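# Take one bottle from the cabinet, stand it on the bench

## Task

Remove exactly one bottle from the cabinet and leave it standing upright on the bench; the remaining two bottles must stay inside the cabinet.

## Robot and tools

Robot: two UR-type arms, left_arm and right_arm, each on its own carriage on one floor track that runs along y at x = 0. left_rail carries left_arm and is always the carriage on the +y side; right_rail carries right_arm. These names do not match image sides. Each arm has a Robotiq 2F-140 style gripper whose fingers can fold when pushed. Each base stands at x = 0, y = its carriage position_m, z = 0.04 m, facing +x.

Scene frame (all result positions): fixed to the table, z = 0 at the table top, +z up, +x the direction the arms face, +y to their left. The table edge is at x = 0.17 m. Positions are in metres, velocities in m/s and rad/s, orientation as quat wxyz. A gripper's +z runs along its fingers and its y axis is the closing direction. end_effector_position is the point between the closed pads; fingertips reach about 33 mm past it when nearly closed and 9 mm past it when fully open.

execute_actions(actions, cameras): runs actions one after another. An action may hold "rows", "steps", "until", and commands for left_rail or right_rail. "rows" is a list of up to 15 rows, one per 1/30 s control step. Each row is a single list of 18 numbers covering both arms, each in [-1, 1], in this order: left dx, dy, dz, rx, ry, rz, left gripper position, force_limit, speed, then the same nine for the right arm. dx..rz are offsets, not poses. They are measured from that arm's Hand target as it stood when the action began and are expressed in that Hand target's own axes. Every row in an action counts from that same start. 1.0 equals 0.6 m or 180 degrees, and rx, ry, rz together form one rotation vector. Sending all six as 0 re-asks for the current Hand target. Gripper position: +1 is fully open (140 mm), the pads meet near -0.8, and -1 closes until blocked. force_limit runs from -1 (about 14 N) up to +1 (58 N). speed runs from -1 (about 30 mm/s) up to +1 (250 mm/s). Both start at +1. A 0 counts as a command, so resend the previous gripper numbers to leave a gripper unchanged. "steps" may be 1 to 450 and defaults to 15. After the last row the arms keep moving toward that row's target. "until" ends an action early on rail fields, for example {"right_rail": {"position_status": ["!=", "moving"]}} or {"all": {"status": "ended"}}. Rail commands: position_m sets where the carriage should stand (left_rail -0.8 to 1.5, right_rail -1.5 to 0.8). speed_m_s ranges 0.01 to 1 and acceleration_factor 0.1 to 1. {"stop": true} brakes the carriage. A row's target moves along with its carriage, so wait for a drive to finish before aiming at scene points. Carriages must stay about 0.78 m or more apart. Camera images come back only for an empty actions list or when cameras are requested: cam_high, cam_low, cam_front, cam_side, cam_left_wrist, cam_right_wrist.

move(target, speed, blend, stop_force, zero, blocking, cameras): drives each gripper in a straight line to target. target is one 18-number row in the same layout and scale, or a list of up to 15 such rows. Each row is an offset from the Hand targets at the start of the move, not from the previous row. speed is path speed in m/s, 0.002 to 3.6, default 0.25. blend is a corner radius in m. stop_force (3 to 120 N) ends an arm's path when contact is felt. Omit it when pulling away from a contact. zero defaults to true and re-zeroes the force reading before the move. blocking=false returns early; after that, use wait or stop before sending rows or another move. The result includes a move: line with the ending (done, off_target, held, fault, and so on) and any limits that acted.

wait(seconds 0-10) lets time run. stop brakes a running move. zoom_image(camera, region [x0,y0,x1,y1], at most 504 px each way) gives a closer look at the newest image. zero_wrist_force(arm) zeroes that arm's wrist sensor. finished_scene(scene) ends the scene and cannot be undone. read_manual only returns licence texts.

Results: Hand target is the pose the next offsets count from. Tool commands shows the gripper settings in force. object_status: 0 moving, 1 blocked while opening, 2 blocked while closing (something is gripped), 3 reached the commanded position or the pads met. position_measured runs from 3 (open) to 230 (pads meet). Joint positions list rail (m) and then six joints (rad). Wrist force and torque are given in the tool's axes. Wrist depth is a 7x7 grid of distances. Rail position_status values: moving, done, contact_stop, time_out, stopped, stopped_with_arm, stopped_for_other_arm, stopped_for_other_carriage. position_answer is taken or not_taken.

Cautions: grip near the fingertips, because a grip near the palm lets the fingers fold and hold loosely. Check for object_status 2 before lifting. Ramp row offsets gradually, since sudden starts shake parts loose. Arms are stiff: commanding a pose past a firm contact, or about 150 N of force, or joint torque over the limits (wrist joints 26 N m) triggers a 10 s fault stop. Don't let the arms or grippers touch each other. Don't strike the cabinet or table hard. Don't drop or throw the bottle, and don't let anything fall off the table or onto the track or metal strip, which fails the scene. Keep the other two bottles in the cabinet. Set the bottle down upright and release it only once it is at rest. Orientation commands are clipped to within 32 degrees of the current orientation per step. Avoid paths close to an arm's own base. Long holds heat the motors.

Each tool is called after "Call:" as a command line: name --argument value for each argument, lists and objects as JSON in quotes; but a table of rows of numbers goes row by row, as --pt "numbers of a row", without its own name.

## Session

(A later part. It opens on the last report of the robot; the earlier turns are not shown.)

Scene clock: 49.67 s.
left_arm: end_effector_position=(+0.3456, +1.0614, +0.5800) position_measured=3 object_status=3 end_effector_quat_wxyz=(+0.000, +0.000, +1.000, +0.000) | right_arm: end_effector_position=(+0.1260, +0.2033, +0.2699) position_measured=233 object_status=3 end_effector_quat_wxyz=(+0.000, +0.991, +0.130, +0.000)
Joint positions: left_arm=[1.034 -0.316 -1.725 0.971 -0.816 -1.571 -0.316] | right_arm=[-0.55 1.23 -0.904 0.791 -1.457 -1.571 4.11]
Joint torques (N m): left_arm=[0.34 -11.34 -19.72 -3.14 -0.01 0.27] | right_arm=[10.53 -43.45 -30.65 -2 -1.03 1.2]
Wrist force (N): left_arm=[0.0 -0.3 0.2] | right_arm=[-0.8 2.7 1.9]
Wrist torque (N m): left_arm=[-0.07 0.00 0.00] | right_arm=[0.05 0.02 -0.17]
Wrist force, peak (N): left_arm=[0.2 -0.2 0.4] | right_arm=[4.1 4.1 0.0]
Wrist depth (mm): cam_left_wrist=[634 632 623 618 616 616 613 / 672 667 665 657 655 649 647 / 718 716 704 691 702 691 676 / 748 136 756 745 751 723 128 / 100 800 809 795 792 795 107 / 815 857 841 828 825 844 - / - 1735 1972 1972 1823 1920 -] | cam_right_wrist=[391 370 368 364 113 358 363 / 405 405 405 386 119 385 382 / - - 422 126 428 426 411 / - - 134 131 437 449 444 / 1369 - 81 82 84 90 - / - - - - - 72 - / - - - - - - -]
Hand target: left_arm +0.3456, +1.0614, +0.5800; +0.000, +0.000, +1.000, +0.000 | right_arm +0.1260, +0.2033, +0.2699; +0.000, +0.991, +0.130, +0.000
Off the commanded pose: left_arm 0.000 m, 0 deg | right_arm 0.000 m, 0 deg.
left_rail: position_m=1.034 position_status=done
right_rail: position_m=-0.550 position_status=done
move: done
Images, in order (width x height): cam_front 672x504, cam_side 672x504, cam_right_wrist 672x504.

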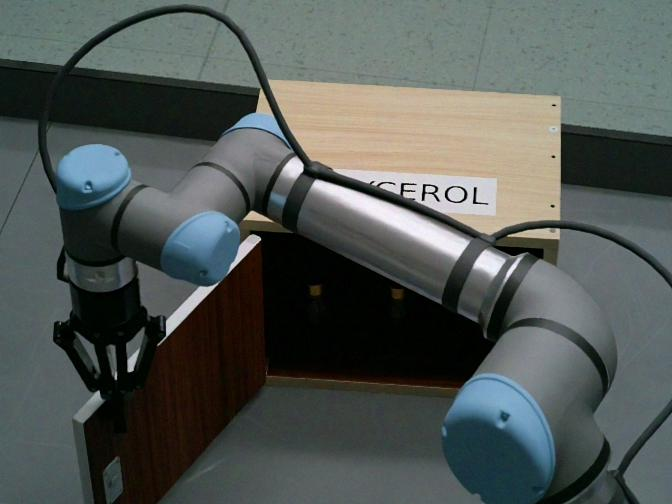

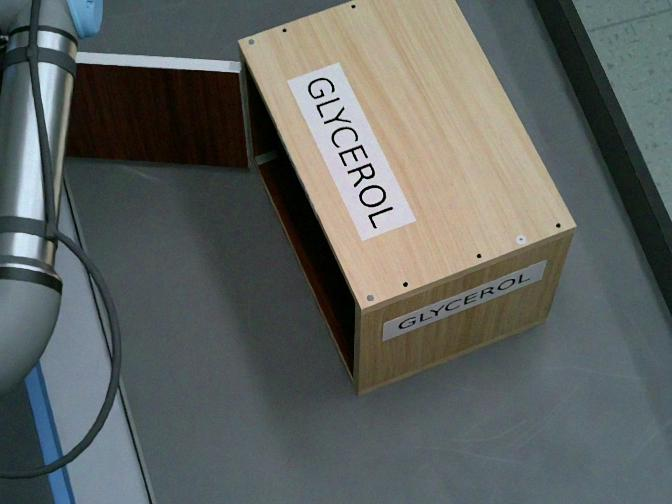

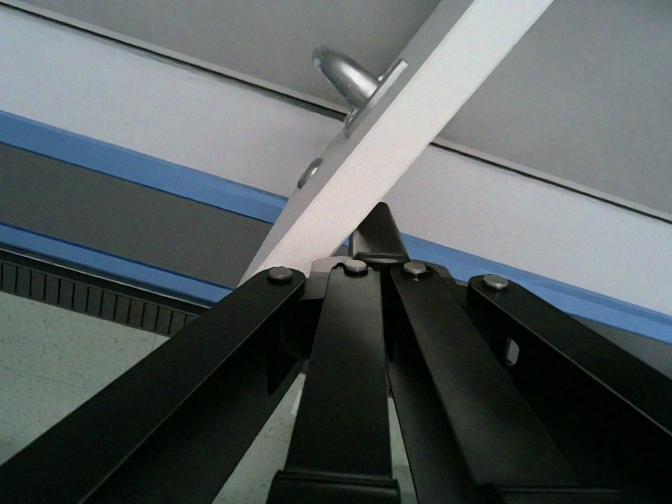

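Call:
move --pt "0 0 0 0 0 0 1 1 1 0 0 -0.25 0 0 0 -1 -1 0" --pt "0 0 0 0 0 0 1 1 1 0.0795 0.6305 -0.25 0 0 0 -1 -1 0" --pt "0 0 0 0 0 0 1 1 1 0.3147 0.59 0.1667 0 0.3056 0 0.05 -1 0" --speed '[0.25,0.35,0.3]' --blend '[0.03,0.04,0]' --cameras '["cam_right_wrist","cam_front","cam_side"]'

Scene clock: 55.63 s.
left_arm: end_effector_position=(+0.3456, +1.0614, +0.5800) position_measured=3 object_status=3 end_effector_quat_wxyz=(+0.000, +0.000, +1.000, +0.000) | right_arm: end_effector_position=(+0.3999, -0.0899, +0.1699) position_measured=123 object_status=0 end_effector_quat_wxyz=(-0.060, +0.879, +0.116, +0.458)
Joint positions: left_arm=[1.034 -0.316 -1.725 0.971 -0.816 -1.571 -0.316] | right_arm=[-0.55 0.879 -1.257 2.276 -3.451 -2.065 3.528]
Joint torques (N m): left_arm=[0.86 -11.8 -19.99 -3.23 0.01 0.28] | right_arm=[-7.64 -19 -8.02 -5.91 -1.66 -1.38]
Wrist force (N): left_arm=[0.0 -0.1 0.2] | right_arm=[2.5 -0.8 -0.2]
Wrist torque (N m): left_arm=[-0.02 0.00 0.00] | right_arm=[-0.27 -0.50 0.03]
Wrist force, peak (N): left_arm=[0.3 -0.3 0.2] | right_arm=[-0.7 2.5 2.1]
Wrist depth (mm): cam_left_wrist=[638 632 627 609 613 608 613 / 674 661 665 655 653 655 638 / 721 702 711 693 700 691 684 / 745 136 751 758 725 723 707 / 100 795 800 783 819 - 107 / 822 841 831 822 844 841 834 / 1903 1903 1920 1903 1823 1920 -] | cam_right_wrist=[247 317 424 420 401 379 325 / 252 309 438 453 438 424 307 / 264 347 375 294 383 369 289 / 253 330 132 325 322 262 274 / - - 81 307 305 112 90 / - - 284 288 288 - - / - - - 260 261 - -]
Hand target: left_arm +0.3456, +1.0614, +0.5800; +0.000, +0.000, +1.000, +0.000 | right_arm +0.3999, -0.0899, +0.1699; -0.060, +0.879, +0.116, +0.458
Off the commanded pose: left_arm 0.000 m, 0 deg | right_arm 0.000 m, 0 deg.
left_rail: position_m=1.034 position_status=done
right_rail: position_m=-0.550 position_status=done
move: done
Images, in order (width x height): cam_front 672x504, cam_side 672x504, cam_right_wrist 672x504.

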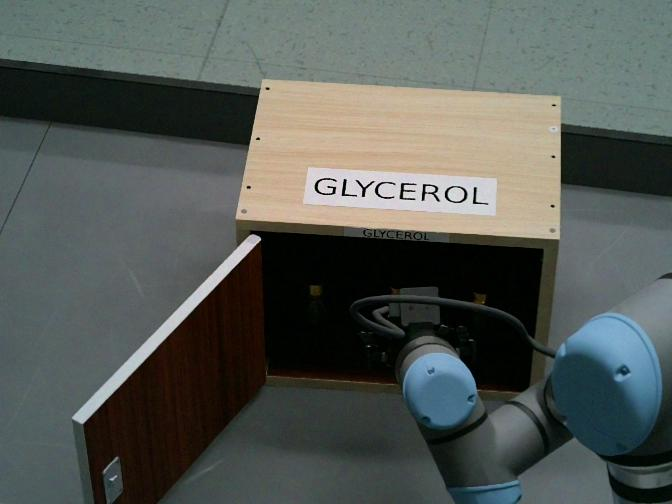

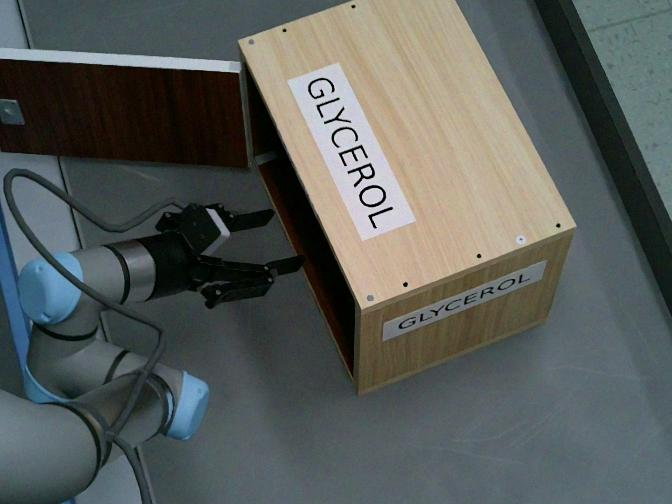

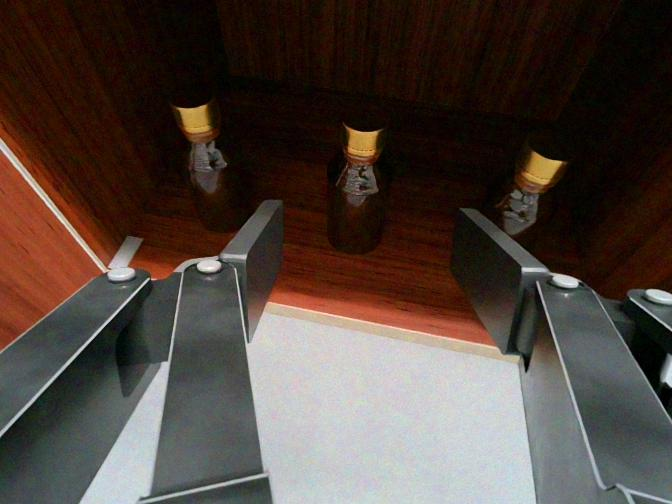

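Call:
move --target '[0,0,0,0,0,0,1,1,1,-0.0133,0,0.1833,0,0,0,0.05,-1,0]' --speed 0.1 --stop_force 10 --cameras '["cam_right_wrist"]'

Scene clock: 58.63 s.
left_arm: end_effector_position=(+0.3456, +1.0614, +0.5800) position_measured=3 object_status=3 end_effector_quat_wxyz=(+0.000, +0.000, +1.000, +0.000) | right_arm: end_effector_position=(+0.4825, -0.0678, +0.1003) position_measured=123 object_status=3 end_effector_quat_wxyz=(-0.060, +0.879, +0.116, +0.458)
Joint positions: left_arm=[1.034 -0.316 -1.725 0.971 -0.816 -1.571 -0.316] | right_arm=[-0.55 0.772 -0.988 2.129 -3.606 -1.983 3.453]
Joint torques (N m): left_arm=[0.77 -11.04 -19.89 -3.13 0.14 0.21] | right_arm=[-11.6 -27.39 -18.33 -5.98 0.98 -1.21]
Wrist force (N): left_arm=[0.2 -0.2 0.1] | right_arm=[2.8 -0.9 0.0]
Wrist torque (N m): left_arm=[-0.05 -0.04 0.00] | right_arm=[-0.26 -0.55 0.04]
Wrist force, peak (N): left_arm=[0.2 -0.3 0.3] | right_arm=[3.2 -0.8 -0.1]
Wrist depth (mm): cam_left_wrist=[638 629 627 623 622 620 609 / 672 676 669 667 646 651 649 / 716 721 702 697 686 682 667 / 743 136 756 751 745 718 126 / 100 809 815 800 797 792 107 / 825 871 847 841 841 854 815 / 2008 - 1838 1903 1708 1808 -] | cam_right_wrist=[224 298 347 330 313 302 287 / 156 308 328 332 334 327 317 / 236 175 283 165 279 287 299 / 240 242 135 188 190 131 - / - - 86 217 222 113 90 / - - 202 202 200 - - / - - - 197 196 - -]
Hand target: left_arm +0.3456, +1.0614, +0.5800; +0.000, +0.000, +1.000, +0.000 | right_arm +0.4825, -0.0678, +0.1003; -0.060, +0.879, +0.116, +0.458
Off the commanded pose: left_arm 0.000 m, 0 deg | right_arm 0.000 m, 0 deg.
left_rail: position_m=1.034 position_status=done
right_rail: position_m=-0.550 position_status=done
move: done
Images, in order (width x height): cam_right_wrist 672x504.

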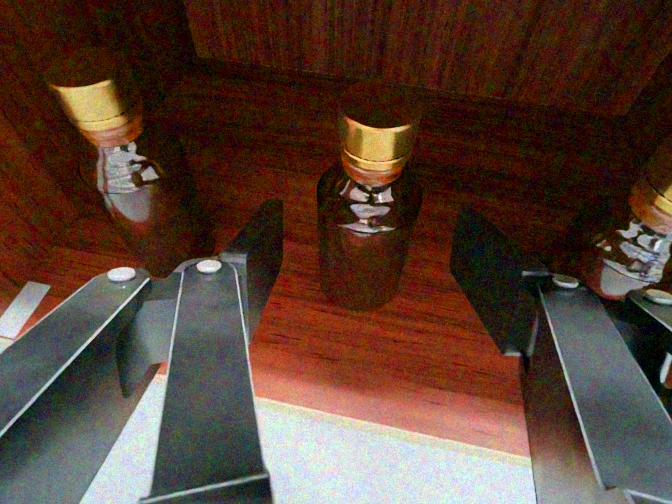

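Call:
move --target '[0,0,0,0,0,0,1,1,1,-0.007,0,0.0667,0,0,0,0.05,-1,0]' --speed 0.07 --stop_force 8 --cameras '["cam_right_wrist"]'

Scene clock: 60.63 s.
left_arm: end_effector_position=(+0.3456, +1.0614, +0.5800) position_measured=3 object_status=3 end_effector_quat_wxyz=(+0.000, +0.000, +1.000, +0.000) | right_arm: end_effector_position=(+0.5119, -0.0600, +0.0739) position_measured=123 object_status=3 end_effector_quat_wxyz=(-0.060, +0.879, +0.116, +0.458)
Joint positions: left_arm=[1.034 -0.316 -1.725 0.971 -0.816 -1.571 -0.316] | right_arm=[-0.55 0.742 -0.896 2.06 -3.638 -1.959 3.432]
Joint torques (N m): left_arm=[0.71 -10.56 -20.12 -3.19 0.14 0.23] | right_arm=[-11.47 -30.27 -18.45 -5.98 1.11 -1.44]
Wrist force (N): left_arm=[0.1 -0.1 0.1] | right_arm=[2.7 -0.5 -0.2]
Wrist torque (N m): left_arm=[-0.02 -0.02 0.00] | right_arm=[-0.19 -0.53 0.04]
Wrist force, peak (N): left_arm=[0.2 -0.1 0.4] | right_arm=[3.2 -1.0 0.0]
Wrist depth (mm): cam_left_wrist=[644 634 625 623 614 618 613 / 676 672 661 676 651 651 647 / 716 711 702 700 697 691 682 / - 136 751 758 738 714 707 / 100 797 797 812 786 803 107 / 809 831 851 831 864 831 812 / - 1937 1749 1903 1854 1823 -] | cam_right_wrist=[228 284 314 295 282 272 258 / - 275 286 - 273 293 284 / - 243 246 120 163 250 252 / - - 138 129 142 219 227 / - - 86 183 190 112 90 / - - 172 173 174 - - / - - - 160 158 - -]
Hand target: left_arm +0.3456, +1.0614, +0.5800; +0.000, +0.000, +1.000, +0.000 | right_arm +0.5119, -0.0600, +0.0739; -0.060, +0.879, +0.116, +0.458
Off the commanded pose: left_arm 0.000 m, 0 deg | right_arm 0.000 m, 0 deg.
left_rail: position_m=1.034 position_status=done
right_rail: position_m=-0.550 position_status=done
move: done
Images, in order (width x height): cam_right_wrist 672x504.

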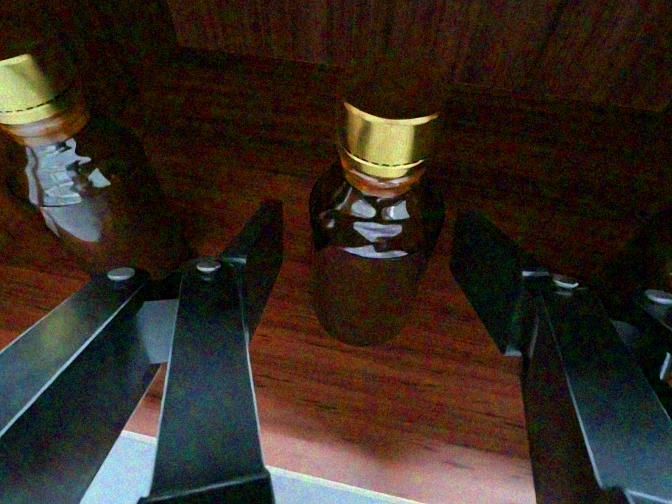

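Call:
execute_actions --actions '[{"rows":[[0,0,0,0,0,0,1,1,1,0,0,0,0,0,0,-1,-0.3,-1]],"steps":70}]'

Call:
move --pt "0 0 0 0 0 0 1 1 1 0.041 0 -0.0287 0 0 0 -1 -0.3 -1" --pt "0 0 0 0 0 0 1 1 1 -0.142 0 -0.2877 0 0 0 -1 -0.3 -1" --speed '[0.05,0.15]' --cameras '["cam_right_wrist","cam_side"]'

Scene clock: 63.50 s.
left_arm: end_effector_position=(+0.3456, +1.0614, +0.5800) position_measured=3 object_status=3 end_effector_quat_wxyz=(+0.000, +0.000, +1.000, +0.000) | right_arm: end_effector_position=(+0.5119, -0.0600, +0.0739) position_measured=162 object_status=2 end_effector_quat_wxyz=(-0.060, +0.879, +0.116, +0.458)
Joint positions: left_arm=[1.034 -0.316 -1.725 0.971 -0.816 -1.571 -0.316] | right_arm=[-0.55 0.742 -0.896 2.06 -3.638 -1.959 3.432]
Joint torques (N m): left_arm=[0.57 -11.37 -19.89 -3.11 0.05 0.2] | right_arm=[8.28 -30.25 -16.88 -0.98 1.02 0.34]
Wrist force (N): left_arm=[0.2 0.0 0.1] | right_arm=[5.4 4.6 -6.7]
Wrist torque (N m): left_arm=[-0.01 -0.05 0.00] | right_arm=[-0.51 -0.76 -0.07]
Wrist force, peak (N): left_arm=[-0.3 -0.3 0.1] | right_arm=[5.4 4.9 -6.6]
Wrist depth (mm): cam_left_wrist=[636 631 631 625 625 614 613 / 667 672 661 657 655 640 647 / 711 707 702 707 695 695 693 / 743 136 751 756 764 151 697 / 100 803 825 803 795 786 107 / 834 847 854 847 825 831 844 / - 1823 1920 2191 764 1763 -] | cam_right_wrist=[226 285 316 295 281 271 259 / 130 280 285 - 271 293 285 / - 245 247 122 237 250 251 / - - 215 129 130 219 222 / - 74 76 173 185 86 81 / - 71 - 173 174 - - / - - - 160 158 - -]
Hand target: left_arm +0.3456, +1.0614, +0.5800; +0.000, +0.000, +1.000, +0.000 | right_arm +0.5119, -0.0600, +0.0739; -0.060, +0.879, +0.116, +0.458
Off the commanded pose: left_arm 0.000 m, 0 deg | right_arm 0.000 m, 0 deg.
left_rail: position_m=1.034 position_status=done
right_rail: position_m=-0.550 position_status=done

Scene clock: 66.23 s.
left_arm: end_effector_position=(+0.3456, +1.0614, +0.5800) position_measured=3 object_status=3 end_effector_quat_wxyz=(+0.000, +0.000, +1.000, +0.000) | right_arm: end_effector_position=(+0.3281, -0.1091, +0.1031) position_measured=162 object_status=2 end_effector_quat_wxyz=(-0.060, +0.879, +0.116, +0.458)
Joint positions: left_arm=[1.034 -0.316 -1.725 0.971 -0.816 -1.571 -0.316] | right_arm=[-0.55 1.001 -1.126 2.416 -3.674 -2.156 3.624]
Joint torques (N m): left_arm=[0.66 -11.09 -19.94 -3.08 0.04 0.24] | right_arm=[10.1 -40.07 -3.62 -2.66 -2.35 0.98]
Wrist force (N): left_arm=[0.0 -0.1 0.0] | right_arm=[0.3 -0.3 1.4]
Wrist torque (N m): left_arm=[-0.02 0.00 0.00] | right_arm=[-0.12 -0.51 -0.16]
Wrist force, peak (N): left_arm=[0.4 -0.3 0.3] | right_arm=[5.6 4.5 -6.5]
Wrist depth (mm): cam_left_wrist=[636 622 625 625 614 601 604 / 667 669 663 657 655 649 642 / 714 714 711 704 689 691 686 / 751 136 758 743 740 721 704 / 100 803 803 800 806 792 107 / 861 857 844 847 837 831 102 / - 1838 1886 1823 1838 1778 -] | cam_right_wrist=[263 328 408 400 405 - 301 / - 322 322 - 318 334 285 / 302 305 307 121 282 293 271 / 270 271 119 129 130 279 275 / - 74 76 166 185 86 81 / - 71 - 220 226 - - / - - - 199 - - -]
Hand target: left_arm +0.3456, +1.0614, +0.5800; +0.000, +0.000, +1.000, +0.000 | right_arm +0.3281, -0.1092, +0.1031; -0.060, +0.879, +0.116, +0.458
Off the commanded pose: left_arm 0.000 m, 0 deg | right_arm 0.000 m, 0 deg.
left_rail: position_m=1.034 position_status=done
right_rail: position_m=-0.550 position_status=done
move: done
Images, in order (width x height): cam_side 672x504, cam_right_wrist 672x504.

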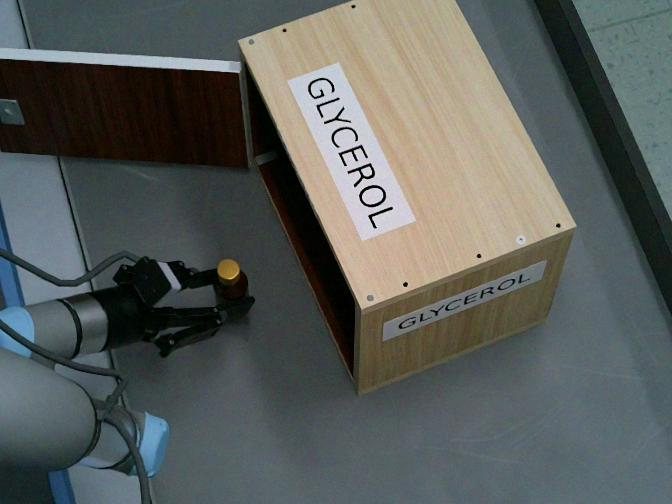

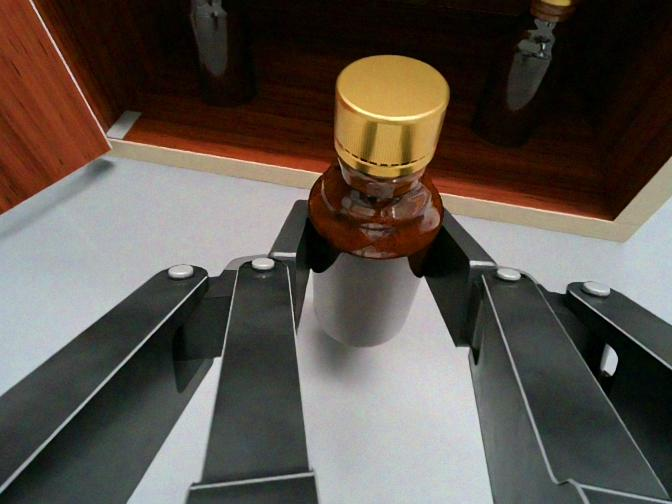

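Call:
execute_actions --actions '[{"right_rail":{"position_m":-1.0,"acceleration_factor":0.7}},{"steps":200,"until":{"right_rail":{"position_status":["!=","moving"]}}}]'

Call:
move --pt "0 0 0 0 0 0 1 1 1 -0.0546 0 0.0382 0 0 0 -1 -0.3 -1" --pt "0 0 0 0 0 0 1 1 1 -0.0654 0 0.0458 0 0 0 -1 -0.3 -1" --speed '[0.08,0.015]' --stop_force 6

Call:
execute_actions --actions '[{"rows":[[0,0,0,0,0,0,1,1,1,0,0,0,0,0,0,0.0,-0.3,-1]],"steps":40}]' --cameras '["cam_right_wrist","cam_low"]'

Scene clock: 69.03 s.
left_arm: end_effector_position=(+0.3456, +1.0614, +0.5800) position_measured=3 object_status=3 end_effector_quat_wxyz=(+0.000, +0.000, +1.000, +0.000) | right_arm: end_effector_position=(+0.3281, -0.5592, +0.1031) position_measured=162 object_status=2 end_effector_quat_wxyz=(-0.060, +0.879, +0.116, +0.458)
Joint positions: left_arm=[1.034 -0.316 -1.725 0.971 -0.816 -1.571 -0.316] | right_arm=[-1 1.001 -1.126 2.417 -3.674 -2.156 3.624]
Joint torques (N m): left_arm=[0.6 -10.91 -19.31 -3.09 0.17 0.26] | right_arm=[5.78 -33.62 -11.81 -3.46 -0.44 1.23]
Wrist force (N): left_arm=[0.1 -0.2 0.3] | right_arm=[0.4 -0.5 1.4]
Wrist torque (N m): left_arm=[-0.06 -0.03 0.00] | right_arm=[-0.17 -0.52 -0.16]
Wrist force, peak (N): left_arm=[0.2 -0.1 0.4] | right_arm=[0.4 -1.8 1.8]
Wrist depth (mm): cam_left_wrist=[636 632 625 623 618 622 613 / 676 663 661 657 655 651 647 / 709 711 707 702 693 684 686 / 751 136 745 751 738 714 716 / 100 806 797 792 795 792 107 / 812 834 851 837 825 837 815 / 1990 1903 1972 1886 - 828 -] | cam_right_wrist=[336 413 438 439 432 446 453 / 346 362 360 - 345 373 375 / 310 311 313 122 308 317 322 / 269 272 272 129 130 279 279 / - 74 76 173 169 86 81 / - 71 - 220 225 - - / - - - 200 - - -]
Hand target: left_arm +0.3456, +1.0614, +0.5800; +0.000, +0.000, +1.000, +0.000 | right_arm +0.3281, -0.5592, +0.1031; -0.060, +0.879, +0.116, +0.458
Tool commands: left_gripper/position=+1.0 left_gripper/force_limit=+1.0 left_gripper/speed=+1.0 right_gripper/position=-1.0 right_gripper/force_limit=-0.3 right_gripper/speed=-1.0
Off the commanded pose: left_arm 0.000 m, 0 deg | right_arm 0.000 m, 0 deg.
left_rail: position_m=1.034 position_status=done
right_rail: position_m=-1.000 position_status=done

Scene clock: 71.10 s.
left_arm: end_effector_position=(+0.3456, +1.0614, +0.5800) position_measured=3 object_status=3 end_effector_quat_wxyz=(+0.000, +0.000, +1.000, +0.000) | right_arm: end_effector_position=(+0.3280, -0.5591, +0.0559) position_measured=162 object_status=2 end_effector_quat_wxyz=(-0.060, +0.879, +0.116, +0.458)
Joint positions: left_arm=[1.034 -0.316 -1.725 0.971 -0.816 -1.571 -0.316] | right_arm=[-1 1.001 -0.962 2.409 -3.83 -2.156 3.624]
Joint torques (N m): left_arm=[0.7 -11.18 -19.49 -3.17 0.2 0.13] | right_arm=[-2.74 -40.52 1.01 -1.89 -0.99 -0.41]
Wrist force (N): left_arm=[0.0 -0.1 0.2] | right_arm=[4.4 -1.1 -0.4]
Wrist torque (N m): left_arm=[-0.03 0.01 0.01] | right_arm=[-0.10 -0.52 0.02]
Wrist force, peak (N): left_arm=[0.0 -0.4 0.3] | right_arm=[8.9 0.0 -5.4]
Wrist depth (mm): cam_left_wrist=[640 634 629 625 613 608 614 / 672 663 657 659 - 644 653 / 716 721 716 707 693 691 682 / 751 137 748 740 714 723 709 / 100 800 819 803 789 786 107 / 825 847 851 851 861 828 - / - - 1838 1937 1854 1854 -] | cam_right_wrist=[326 337 329 348 347 349 353 / 282 282 286 - 280 292 293 / 242 243 245 122 236 250 259 / 213 215 215 129 130 218 220 / - 74 76 173 185 86 81 / - 71 - 172 176 - - / - - - 157 158 - -]
Hand target: left_arm +0.3456, +1.0614, +0.5800; +0.000, +0.000, +1.000, +0.000 | right_arm +0.3280, -0.5591, +0.0559; -0.060, +0.879, +0.116, +0.458 (not the last commanded pose)
Off the commanded pose: left_arm 0.000 m, 0 deg | right_arm 0.001 m, 0 deg.
left_rail: position_m=1.034 position_status=done
right_rail: position_m=-1.000 position_status=done
move: contact (right_arm); path passed 1 of 2 targets

Scene clock: 72.63 s.
left_arm: end_effector_position=(+0.3456, +1.0614, +0.5800) position_measured=3 object_status=3 end_effector_quat_wxyz=(+0.000, +0.000, +1.000, +0.000) | right_arm: end_effector_position=(+0.3280, -0.5591, +0.0559) position_measured=129 object_status=3 end_effector_quat_wxyz=(-0.060, +0.879, +0.116, +0.458)
Joint positions: left_arm=[1.034 -0.316 -1.725 0.971 -0.816 -1.571 -0.316] | right_arm=[-1 1.001 -0.962 2.409 -3.83 -2.156 3.624]
Joint torques (N m): left_arm=[0.87 -10.77 -19.72 -3.22 0.12 0.41] | right_arm=[-0.89 -41.23 -7.21 -5 -0.75 0.28]
Wrist force (N): left_arm=[0.2 -0.1 0.1] | right_arm=[2.6 -0.3 0.1]
Wrist torque (N m): left_arm=[-0.03 -0.05 0.00] | right_arm=[-0.12 -0.50 -0.06]
Wrist force, peak (N): left_arm=[0.3 -0.1 0.4] | right_arm=[4.1 -1.3 0.1]
Wrist depth (mm): cam_left_wrist=[638 627 627 620 620 622 611 / 669 669 667 663 657 653 651 / 718 711 702 700 691 695 684 / 740 135 753 738 748 718 707 / 100 806 815 800 786 797 107 / 819 851 844 834 834 834 834 / - 1954 2066 1778 764 1749 -] | cam_right_wrist=[325 341 350 350 348 351 353 / 282 284 287 - 288 292 295 / 250 245 245 120 242 251 251 / 211 214 152 130 137 218 219 / - - 80 184 189 112 82 / - - 166 173 174 - - / - - - 157 157 - -]
Hand target: left_arm +0.3456, +1.0614, +0.5800; +0.000, +0.000, +1.000, +0.000 | right_arm +0.3280, -0.5591, +0.0559; -0.060, +0.879, +0.116, +0.458
Off the commanded pose: left_arm 0.000 m, 0 deg | right_arm 0.000 m, 0 deg.
left_rail: position_m=1.034 position_status=done
right_rail: position_m=-1.000 position_status=done
Images, in order (width x height): cam_low 672x504, cam_right_wrist 672x504.

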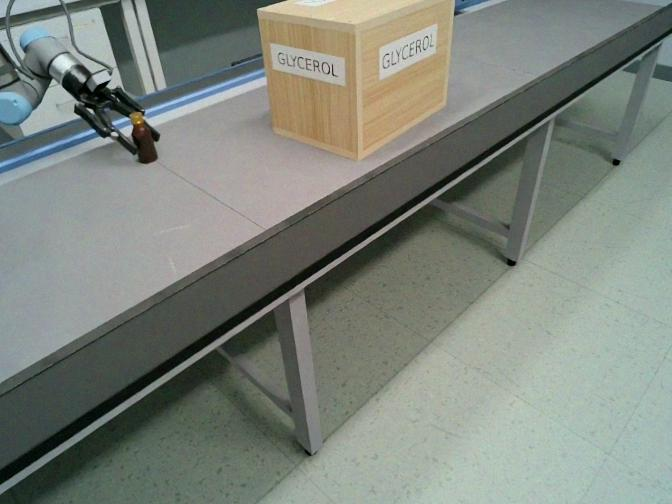

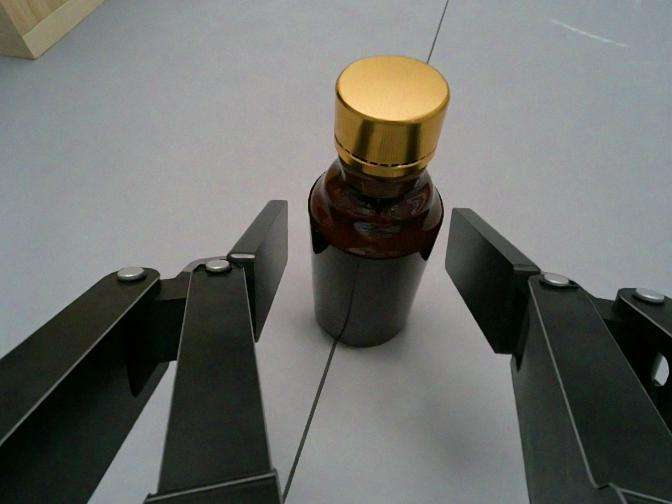

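Call:
move --pt "0 0 0 0 0 0 1 1 1 0 0 -0.15 0 0 0 0 -0.3 -1" --pt "0 0 0 0 0 0 1 1 1 0.4485 0.055 -0.417 0 -0.3056 0 0 -0.3 -1" --speed '[0.15,0.35]' --blend '[0.02,0]'

Call:
execute_actions --actions '[{"rows":[[0,0,0,0,0,0,1,1,1,0,0,0,0,0,0,-1,-1,0]],"steps":3},{"right_rail":{"position_m":-0.3,"acceleration_factor":0.8}},{"steps":200,"until":{"right_rail":{"position_status":["!=","moving"]}}}]' --cameras '["cam_high"]'

Scene clock: 75.93 s.
left_arm: end_effector_position=(+0.3456, +1.0614, +0.5800) position_measured=3 object_status=3 end_effector_quat_wxyz=(+0.000, +0.000, +1.000, +0.000) | right_arm: end_effector_position=(+0.2876, -0.6040, +0.4198) position_measured=129 object_status=3 end_effector_quat_wxyz=(+0.000, +0.991, +0.130, +0.000)
Joint positions: left_arm=[1.034 -0.316 -1.725 0.971 -0.816 -1.571 -0.316] | right_arm=[-1 0.667 -1.587 1.32 -1.304 -1.571 3.547]
Joint torques (N m): left_arm=[1.02 -10.73 -19.53 -3.21 0.1 0.26] | right_arm=[-10.95 -12.99 -29.68 -0.9 1.51 -1.27]
Wrist force (N): left_arm=[0.0 0.1 0.1] | right_arm=[0.2 0.0 0.5]
Wrist torque (N m): left_arm=[0.02 -0.01 0.00] | right_arm=[-0.03 -0.05 0.02]
Wrist force, peak (N): left_arm=[0.1 -0.4 0.2] | right_arm=[2.9 -0.6 1.3]
Wrist depth (mm): cam_left_wrist=[636 640 631 623 627 620 622 / 676 669 657 661 655 651 646 / 718 702 716 700 691 691 680 / 740 136 745 743 735 714 714 / 100 806 825 797 795 795 107 / 819 847 851 847 837 834 102 / - 1937 1870 1854 1937 1823 -] | cam_right_wrist=[515 508 510 506 507 500 503 / 543 537 540 536 533 522 527 / 588 591 563 565 554 565 556 / - 602 132 622 581 583 594 / - - 75 - 645 112 90 / - - 1675 1675 731 - - / - - - 2363 1870 - -]
Hand target: left_arm +0.3456, +1.0614, +0.5800; +0.000, +0.000, +1.000, +0.000 | right_arm +0.2876, -0.6040, +0.4198; +0.000, +0.991, +0.130, +0.000
Off the commanded pose: left_arm 0.000 m, 0 deg | right_arm 0.000 m, 0 deg.
left_rail: position_m=1.034 position_status=done
right_rail: position_m=-1.000 position_status=done
move: done

Scene clock: 78.47 s.
left_arm: end_effector_position=(+0.3456, +1.0614, +0.5800) position_measured=3 object_status=3 end_effector_quat_wxyz=(+0.000, +0.000, +1.000, +0.000) | right_arm: end_effector_position=(+0.2877, +0.0960, +0.4198) position_measured=233 object_status=3 end_effector_quat_wxyz=(+0.000, +0.991, +0.130, +0.000)
Joint positions: left_arm=[1.034 -0.316 -1.725 0.971 -0.816 -1.571 -0.316] | right_arm=[-0.3 0.667 -1.587 1.32 -1.304 -1.571 3.547]
Joint torques (N m): left_arm=[0.85 -11.29 -19.42 -3.1 0.23 0.17] | right_arm=[1.27 -31.74 -22.29 -2.18 -0.97 -0.96]
Wrist force (N): left_arm=[0.1 -0.1 0.0] | right_arm=[0.1 -0.2 0.2]
Wrist torque (N m): left_arm=[-0.02 -0.03 0.00] | right_arm=[-0.07 -0.04 0.03]
Wrist force, peak (N): left_arm=[0.4 0.0 0.2] | right_arm=[-0.2 1.5 0.0]
Wrist depth (mm): cam_left_wrist=[640 634 629 623 625 623 614 / 676 663 651 669 655 653 644 / 716 711 707 695 695 697 693 / 745 136 743 728 735 711 709 / 100 806 815 803 792 797 107 / 819 864 841 841 837 828 102 / 1954 1854 1886 1886 1870 1838 -] | cam_right_wrist=[516 514 517 489 502 485 486 / 541 510 532 531 537 531 498 / 595 589 561 560 561 564 563 / 585 - 625 137 592 599 600 / 1592 - 81 82 84 91 632 / - - - - - 72 - / - - - - - - -]
Hand target: left_arm +0.3456, +1.0614, +0.5800; +0.000, +0.000, +1.000, +0.000 | right_arm +0.2876, +0.0960, +0.4198; +0.000, +0.991, +0.130, +0.000
Off the commanded pose: left_arm 0.000 m, 0 deg | right_arm 0.000 m, 0 deg.
left_rail: position_m=1.034 position_status=done
right_rail: position_m=-0.300 position_status=done
Images, in order (width x height): cam_high 672x504.

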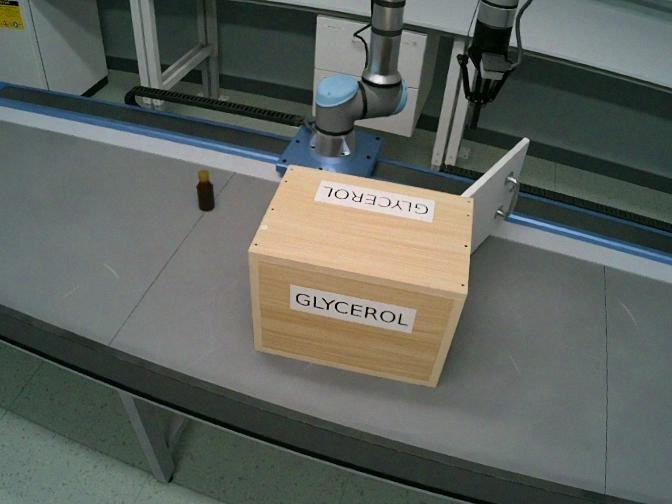

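Call:
move --pt "0 0 0 0 0 0 1 1 1 -0.1135 -0.398 0 0 0 0 -1 -1 0" --pt "0 0 0 0 0 0 1 1 1 -0.1135 -0.398 0.25 0 0 0 -1 -1 0" --speed 0.25 --blend '[0.02,0]' --cameras '["cam_right_wrist","cam_high"]'

Scene clock: 81.60 s.
left_arm: end_effector_position=(+0.3456, +1.0614, +0.5800) position_measured=3 object_status=3 end_effector_quat_wxyz=(+0.000, +0.000, +1.000, +0.000) | right_arm: end_effector_position=(+0.1601, +0.3090, +0.2698) position_measured=233 object_status=3 end_effector_quat_wxyz=(+0.000, +0.991, +0.130, +0.000)
Joint positions: left_arm=[1.034 -0.316 -1.725 0.971 -0.816 -1.571 -0.316] | right_arm=[-0.3 1.1 -1.273 1.344 -1.642 -1.571 3.981]
Joint torques (N m): left_arm=[0.94 -11.27 -19.59 -3.2 0.08 0.25] | right_arm=[-12.04 -47.73 -17.79 -5.35 1.48 -1.29]
Wrist force (N): left_arm=[0.1 0.0 0.3] | right_arm=[0.2 0.3 0.2]
Wrist torque (N m): left_arm=[0.00 -0.01 0.00] | right_arm=[0.02 -0.05 -0.17]
Wrist force, peak (N): left_arm=[0.3 -0.1 0.4] | right_arm=[0.5 0.3 2.1]
Wrist depth (mm): cam_left_wrist=[636 636 627 623 623 622 611 / 674 672 665 655 661 651 640 / 718 716 707 704 700 693 693 / - 136 743 738 743 725 714 / 100 815 822 795 806 792 107 / 831 851 844 851 822 837 819 / - 1854 1954 1854 1838 1870 -] | cam_right_wrist=[373 370 374 367 366 364 297 / 408 407 391 390 386 375 230 / - 424 431 427 420 - 177 / - - - 114 107 199 173 / 484 - 81 82 84 91 143 / - - - - - 72 - / - - - - - - -]
Hand target: left_arm +0.3456, +1.0614, +0.5800; +0.000, +0.000, +1.000, +0.000 | right_arm +0.1601, +0.3090, +0.2698; +0.000, +0.991, +0.130, +0.000
Off the commanded pose: left_arm 0.000 m, 0 deg | right_arm 0.000 m, 0 deg.
left_rail: position_m=1.034 position_status=done
right_rail: position_m=-0.300 position_status=done
move: done
Images, in order (width x height): cam_high 672x504, cam_right_wrist 672x504.

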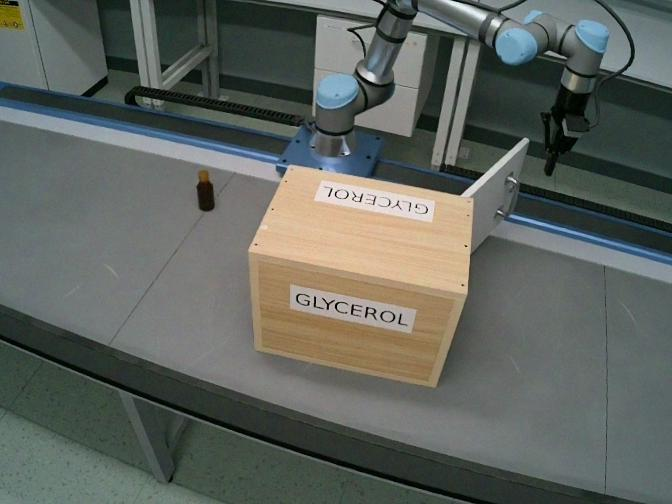

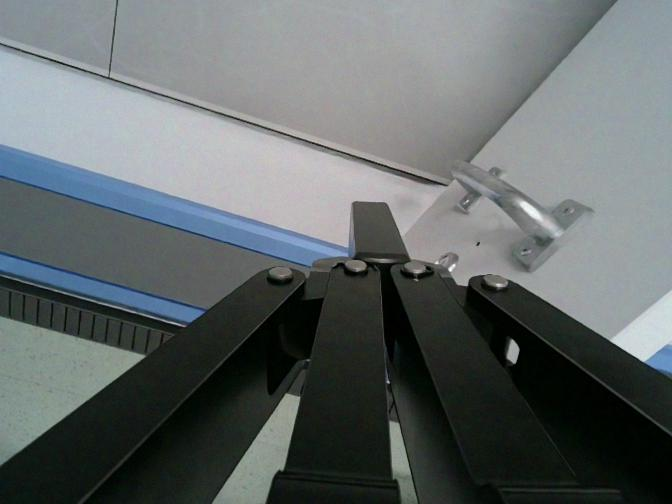

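Call:
move --pt "0 0 0 0 0 0 1 1 1 -0.1237 0.1463 0 0 0 0 -1 -1 0" --pt "0 0 0 0 0 0 1 1 1 -0.1892 0.3255 0 0 0 0 -1 -1 0" --pt "0 0 0 0 0 0 1 1 1 -0.1883 0.5155 0 0 0 0 -1 -1 0" --pt "0 0 0 0 0 0 1 1 1 -0.1227 0.6955 0 0 0 0 -1 -1 0" --pt "0 0 0 0 0 0 1 1 1 0.0 0.8422 0 0 0 0 -1 -1 0" --pt "0 0 0 0 0 0 1 1 1 0.1027 0.9112 0 0 0 0 -1 -1 0" --speed 0.13 --stop_force 20 --blend '[0.02,0.02,0.02,0.02,0.02,0]' --cameras '["cam_side","cam_right_wrist","cam_front"]'

Scene clock: 88.17 s.
left_arm: end_effector_position=(+0.3456, +1.0614, +0.5800) position_measured=3 object_status=3 end_effector_quat_wxyz=(+0.000, +0.000, +1.000, +0.000) | right_arm: end_effector_position=(+0.3610, -0.2032, +0.2699) position_measured=233 object_status=3 end_effector_quat_wxyz=(+0.000, +0.991, +0.130, +0.000)
Joint positions: left_arm=[1.034 -0.316 -1.725 0.971 -0.816 -1.571 -0.316] | right_arm=[-0.3 -0.103 -1.912 1.968 -1.627 -1.571 2.778]
Joint torques (N m): left_arm=[1.17 -10.99 -20.17 -3.21 0.18 0.23] | right_arm=[-12.53 0.88 -30.62 -5.97 0.87 -1.27]
Wrist force (N): left_arm=[0.2 -0.2 0.1] | right_arm=[-1.7 -1.9 -0.3]
Wrist torque (N m): left_arm=[-0.05 -0.05 0.00] | right_arm=[0.01 0.01 0.01]
Wrist force, peak (N): left_arm=[0.4 -0.2 0.2] | right_arm=[3.2 -2.6 0.8]
Wrist depth (mm): cam_left_wrist=[634 640 627 625 620 614 606 / 669 676 665 667 646 649 638 / 716 709 711 693 711 676 689 / 751 135 761 764 764 718 709 / 100 127 803 795 789 789 107 / 819 847 847 831 844 834 819 / 1954 1886 1886 769 1870 - -] | cam_right_wrist=[114 115 345 356 346 218 361 / 397 118 121 376 384 390 380 / - 416 416 125 221 409 406 / 456 443 428 137 129 429 428 / 487 - 81 82 83 91 461 / - - - - - 72 - / - - - - - - -]
Hand target: left_arm +0.3456, +1.0614, +0.5800; +0.000, +0.000, +1.000, +0.000 | right_arm +0.3610, -0.2032, +0.2699; +0.000, +0.991, +0.130, +0.000
Off the commanded pose: left_arm 0.000 m, 0 deg | right_arm 0.000 m, 0 deg.
left_rail: position_m=1.034 position_status=done
right_rail: position_m=-0.300 position_status=done
move: done
Images, in order (width x height): cam_front 672x504, cam_side 672x504, cam_right_wrist 672x504.

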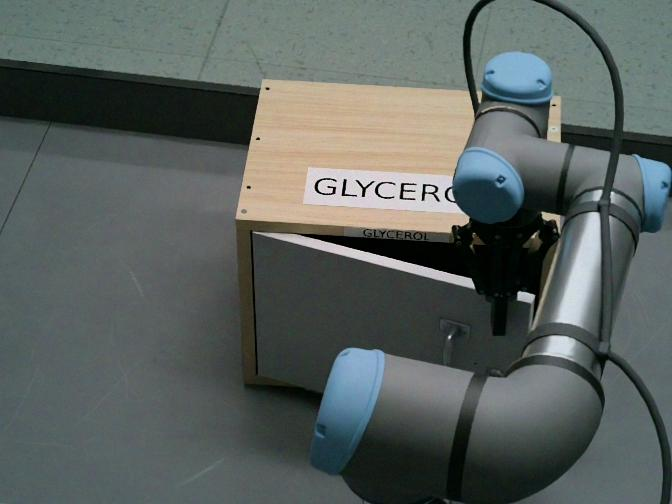

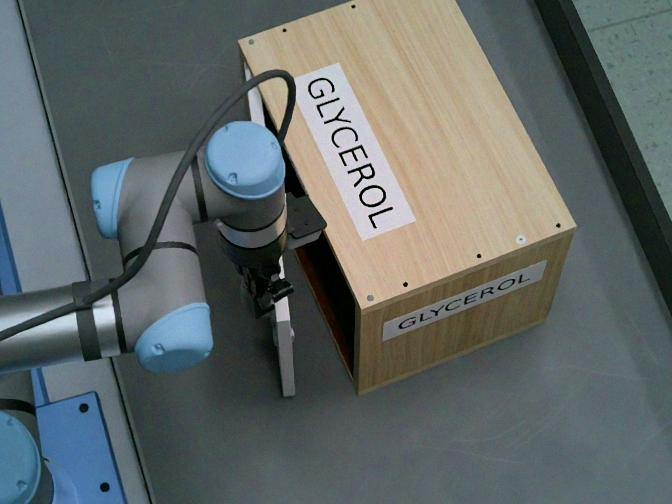

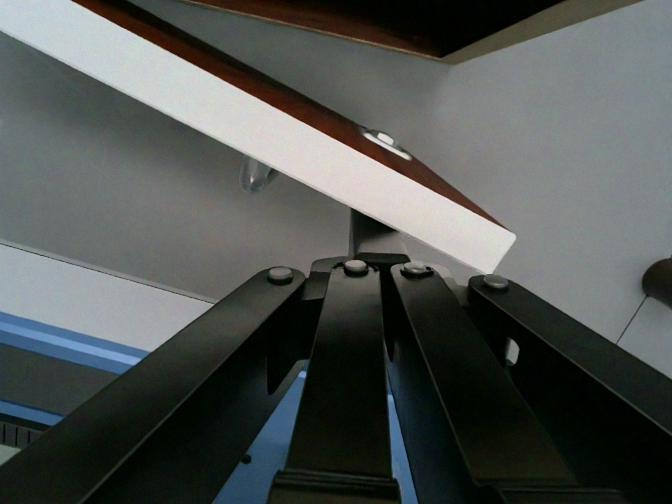

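Call:
move --pt "0 0 0 0 0 0 1 1 1 0.0848 0.0313 0 0 0 0 -1 -1 0" --pt "0 0 0 0 0 0 1 1 1 0.166 0.0567 0 0 0 0 -1 -1 0" --speed '[0.08,0.02]' --stop_force 8 --blend '[0.005,0]' --cameras '["cam_right_wrist","cam_side"]'

Scene clock: 92.20 s.
left_arm: end_effector_position=(+0.3456, +1.0614, +0.5800) position_measured=3 object_status=3 end_effector_quat_wxyz=(+0.000, +0.000, +1.000, +0.000) | right_arm: end_effector_position=(+0.4472, -0.2095, +0.2698) position_measured=233 object_status=3 end_effector_quat_wxyz=(+0.000, +0.991, +0.130, +0.000)
Joint positions: left_arm=[1.034 -0.316 -1.725 0.971 -0.816 -1.571 -0.316] | right_arm=[-0.3 -0.097 -1.696 1.806 -1.681 -1.571 2.783]
Joint torques (N m): left_arm=[0.87 -10.68 -20.05 -3.3 0.2 0.29] | right_arm=[-12.07 -28.25 -19.72 -2.85 1.51 -0.79]
Wrist force (N): left_arm=[0.0 -0.1 0.2] | right_arm=[-6.9 -2.0 -1.0]
Wrist torque (N m): left_arm=[-0.02 -0.01 0.00] | right_arm=[-0.06 0.31 -0.14]
Wrist force, peak (N): left_arm=[0.2 -0.3 0.3] | right_arm=[-33.1 -8.4 -9.7]
Wrist depth (mm): cam_left_wrist=[642 631 629 631 614 620 613 / 669 665 659 659 657 649 642 / 716 728 707 697 689 689 678 / 753 135 753 751 738 725 718 / 100 803 809 806 780 783 107 / 815 851 844 847 834 825 822 / - 1972 1870 1808 1870 1990 -] | cam_right_wrist=[- 95 93 94 93 93 92 / - 101 101 99 99 98 98 / 427 106 106 105 105 104 106 / 447 442 434 109 110 110 426 / 479 461 81 82 84 91 457 / - - - - - 72 - / - - - - - - -]
Hand target: left_arm +0.3456, +1.0614, +0.5800; +0.000, +0.000, +1.000, +0.000 | right_arm +0.4472, -0.2095, +0.2698; +0.000, +0.991, +0.130, +0.000 (not the last commanded pose)
Off the commanded pose: left_arm 0.000 m, 0 deg | right_arm 0.019 m, 0 deg.
left_rail: position_m=1.034 position_status=done
right_rail: position_m=-0.300 position_status=done
move: contact (right_arm); path passed 1 of 2 targets
Images, in order (width x height): cam_side 672x504, cam_right_wrist 672x504.

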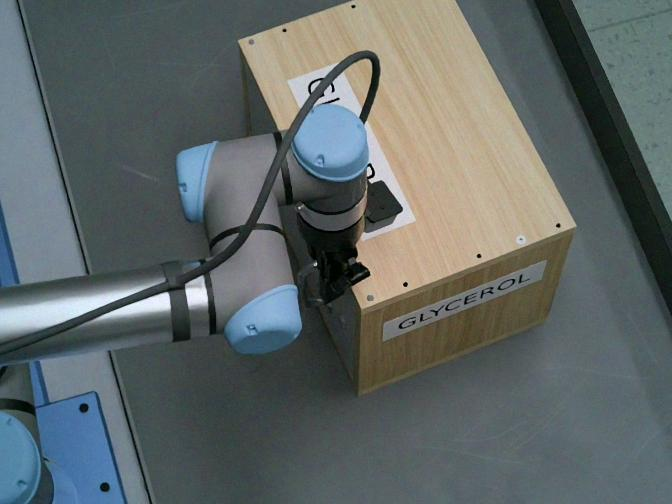

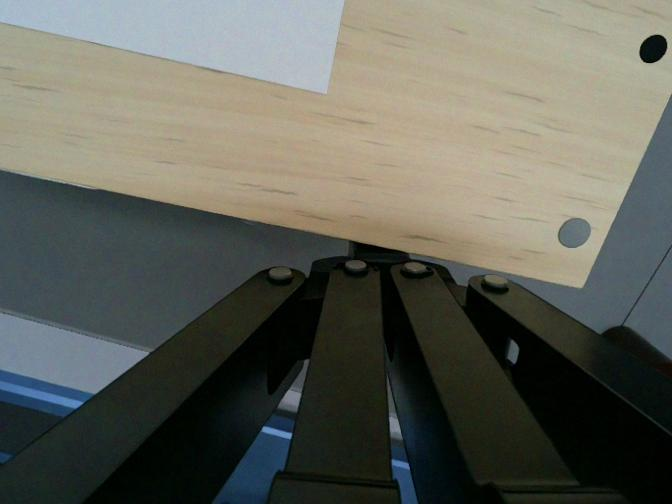

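Closed. Back off clear.

Call:
move --pt "0 0 0 0 0 0 1 1 1 -0.15 -0.04 0 0 0 0 -1 -1 0" --pt "0 0 0 0 0 0 1 1 1 -0.15 -0.04 -0.35 0 0 0 -1 -1 0" --speed 0.25 --blend '[0.02,0]' --cameras '["cam_side","cam_high","cam_front"]'

Scene clock: 94.40 s.
left_arm: end_effector_position=(+0.3456, +1.0614, +0.5800) position_measured=3 object_status=3 end_effector_quat_wxyz=(+0.000, +0.000, +1.000, +0.000) | right_arm: end_effector_position=(+0.3540, -0.2096, +0.4798) position_measured=233 object_status=3 end_effector_quat_wxyz=(+0.000, +0.991, +0.130, +0.000)
Joint positions: left_arm=[1.034 -0.316 -1.725 0.971 -0.816 -1.571 -0.316] | right_arm=[-0.3 -0.123 -1.83 1.36 -1.101 -1.571 2.757]
Joint torques (N m): left_arm=[0.59 -10.75 -19.25 -3.16 0.01 0.25] | right_arm=[10.63 0.15 -26.43 -1.24 -1.16 1.24]
Wrist force (N): left_arm=[0.2 -0.1 0.2] | right_arm=[-0.3 -0.4 -0.1]
Wrist torque (N m): left_arm=[-0.03 -0.04 0.00] | right_arm=[-0.11 0.07 0.00]
Wrist force, peak (N): left_arm=[0.1 0.0 0.4] | right_arm=[-7.0 -2.2 -1.0]
Wrist depth (mm): cam_left_wrist=[632 623 629 620 - 609 620 / 669 651 663 655 659 653 646 / 723 697 716 700 693 686 686 / 751 136 748 758 743 716 711 / 100 800 806 795 809 783 107 / 819 851 854 831 851 834 831 / 1870 1937 1808 1838 1838 1854 -] | cam_right_wrist=[571 563 573 372 283 557 556 / 607 595 607 599 595 583 583 / 658 636 634 629 622 618 620 / - 672 672 104 656 660 664 / - - 81 82 84 91 704 / - - - - - 72 - / - - - - - - -]
Hand target: left_arm +0.3456, +1.0614, +0.5800; +0.000, +0.000, +1.000, +0.000 | right_arm +0.3541, -0.2096, +0.4799; +0.000, +0.991, +0.130, +0.000
Off the commanded pose: left_arm 0.000 m, 0 deg | right_arm 0.000 m, 0 deg.
left_rail: position_m=1.034 position_status=done
right_rail: position_m=-0.300 position_status=done
move: done
Images, in order (width x height): cam_high 672x504, cam_front 672x504, cam_side 672x504.

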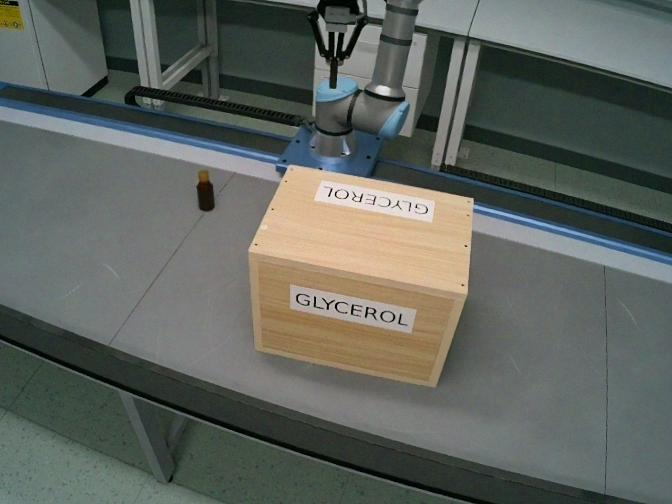

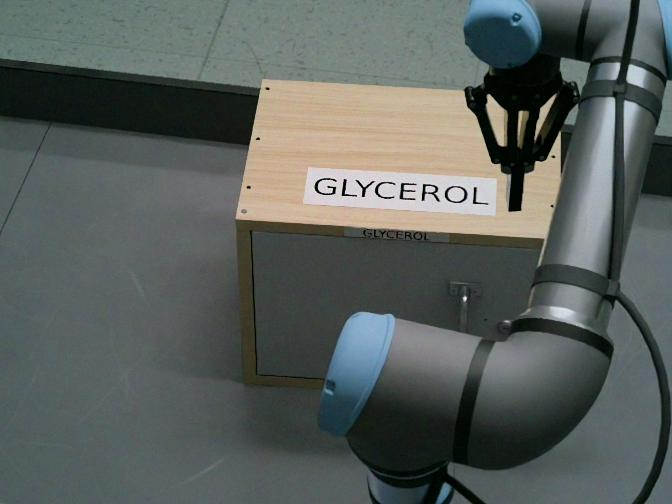

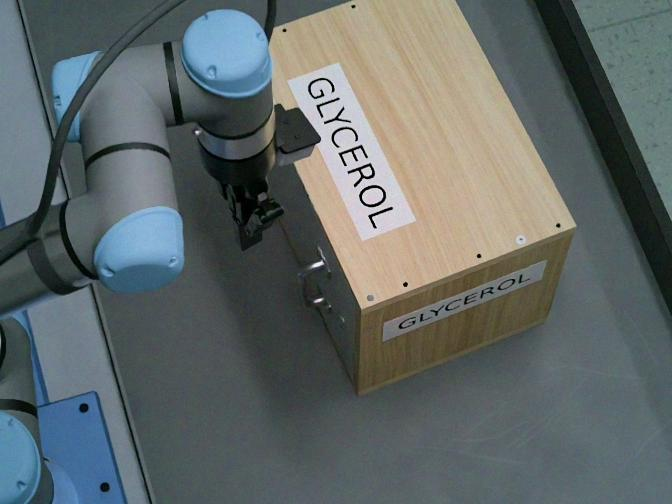

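Call:
finished_scene --scene 2

The scene is finished: the task was done.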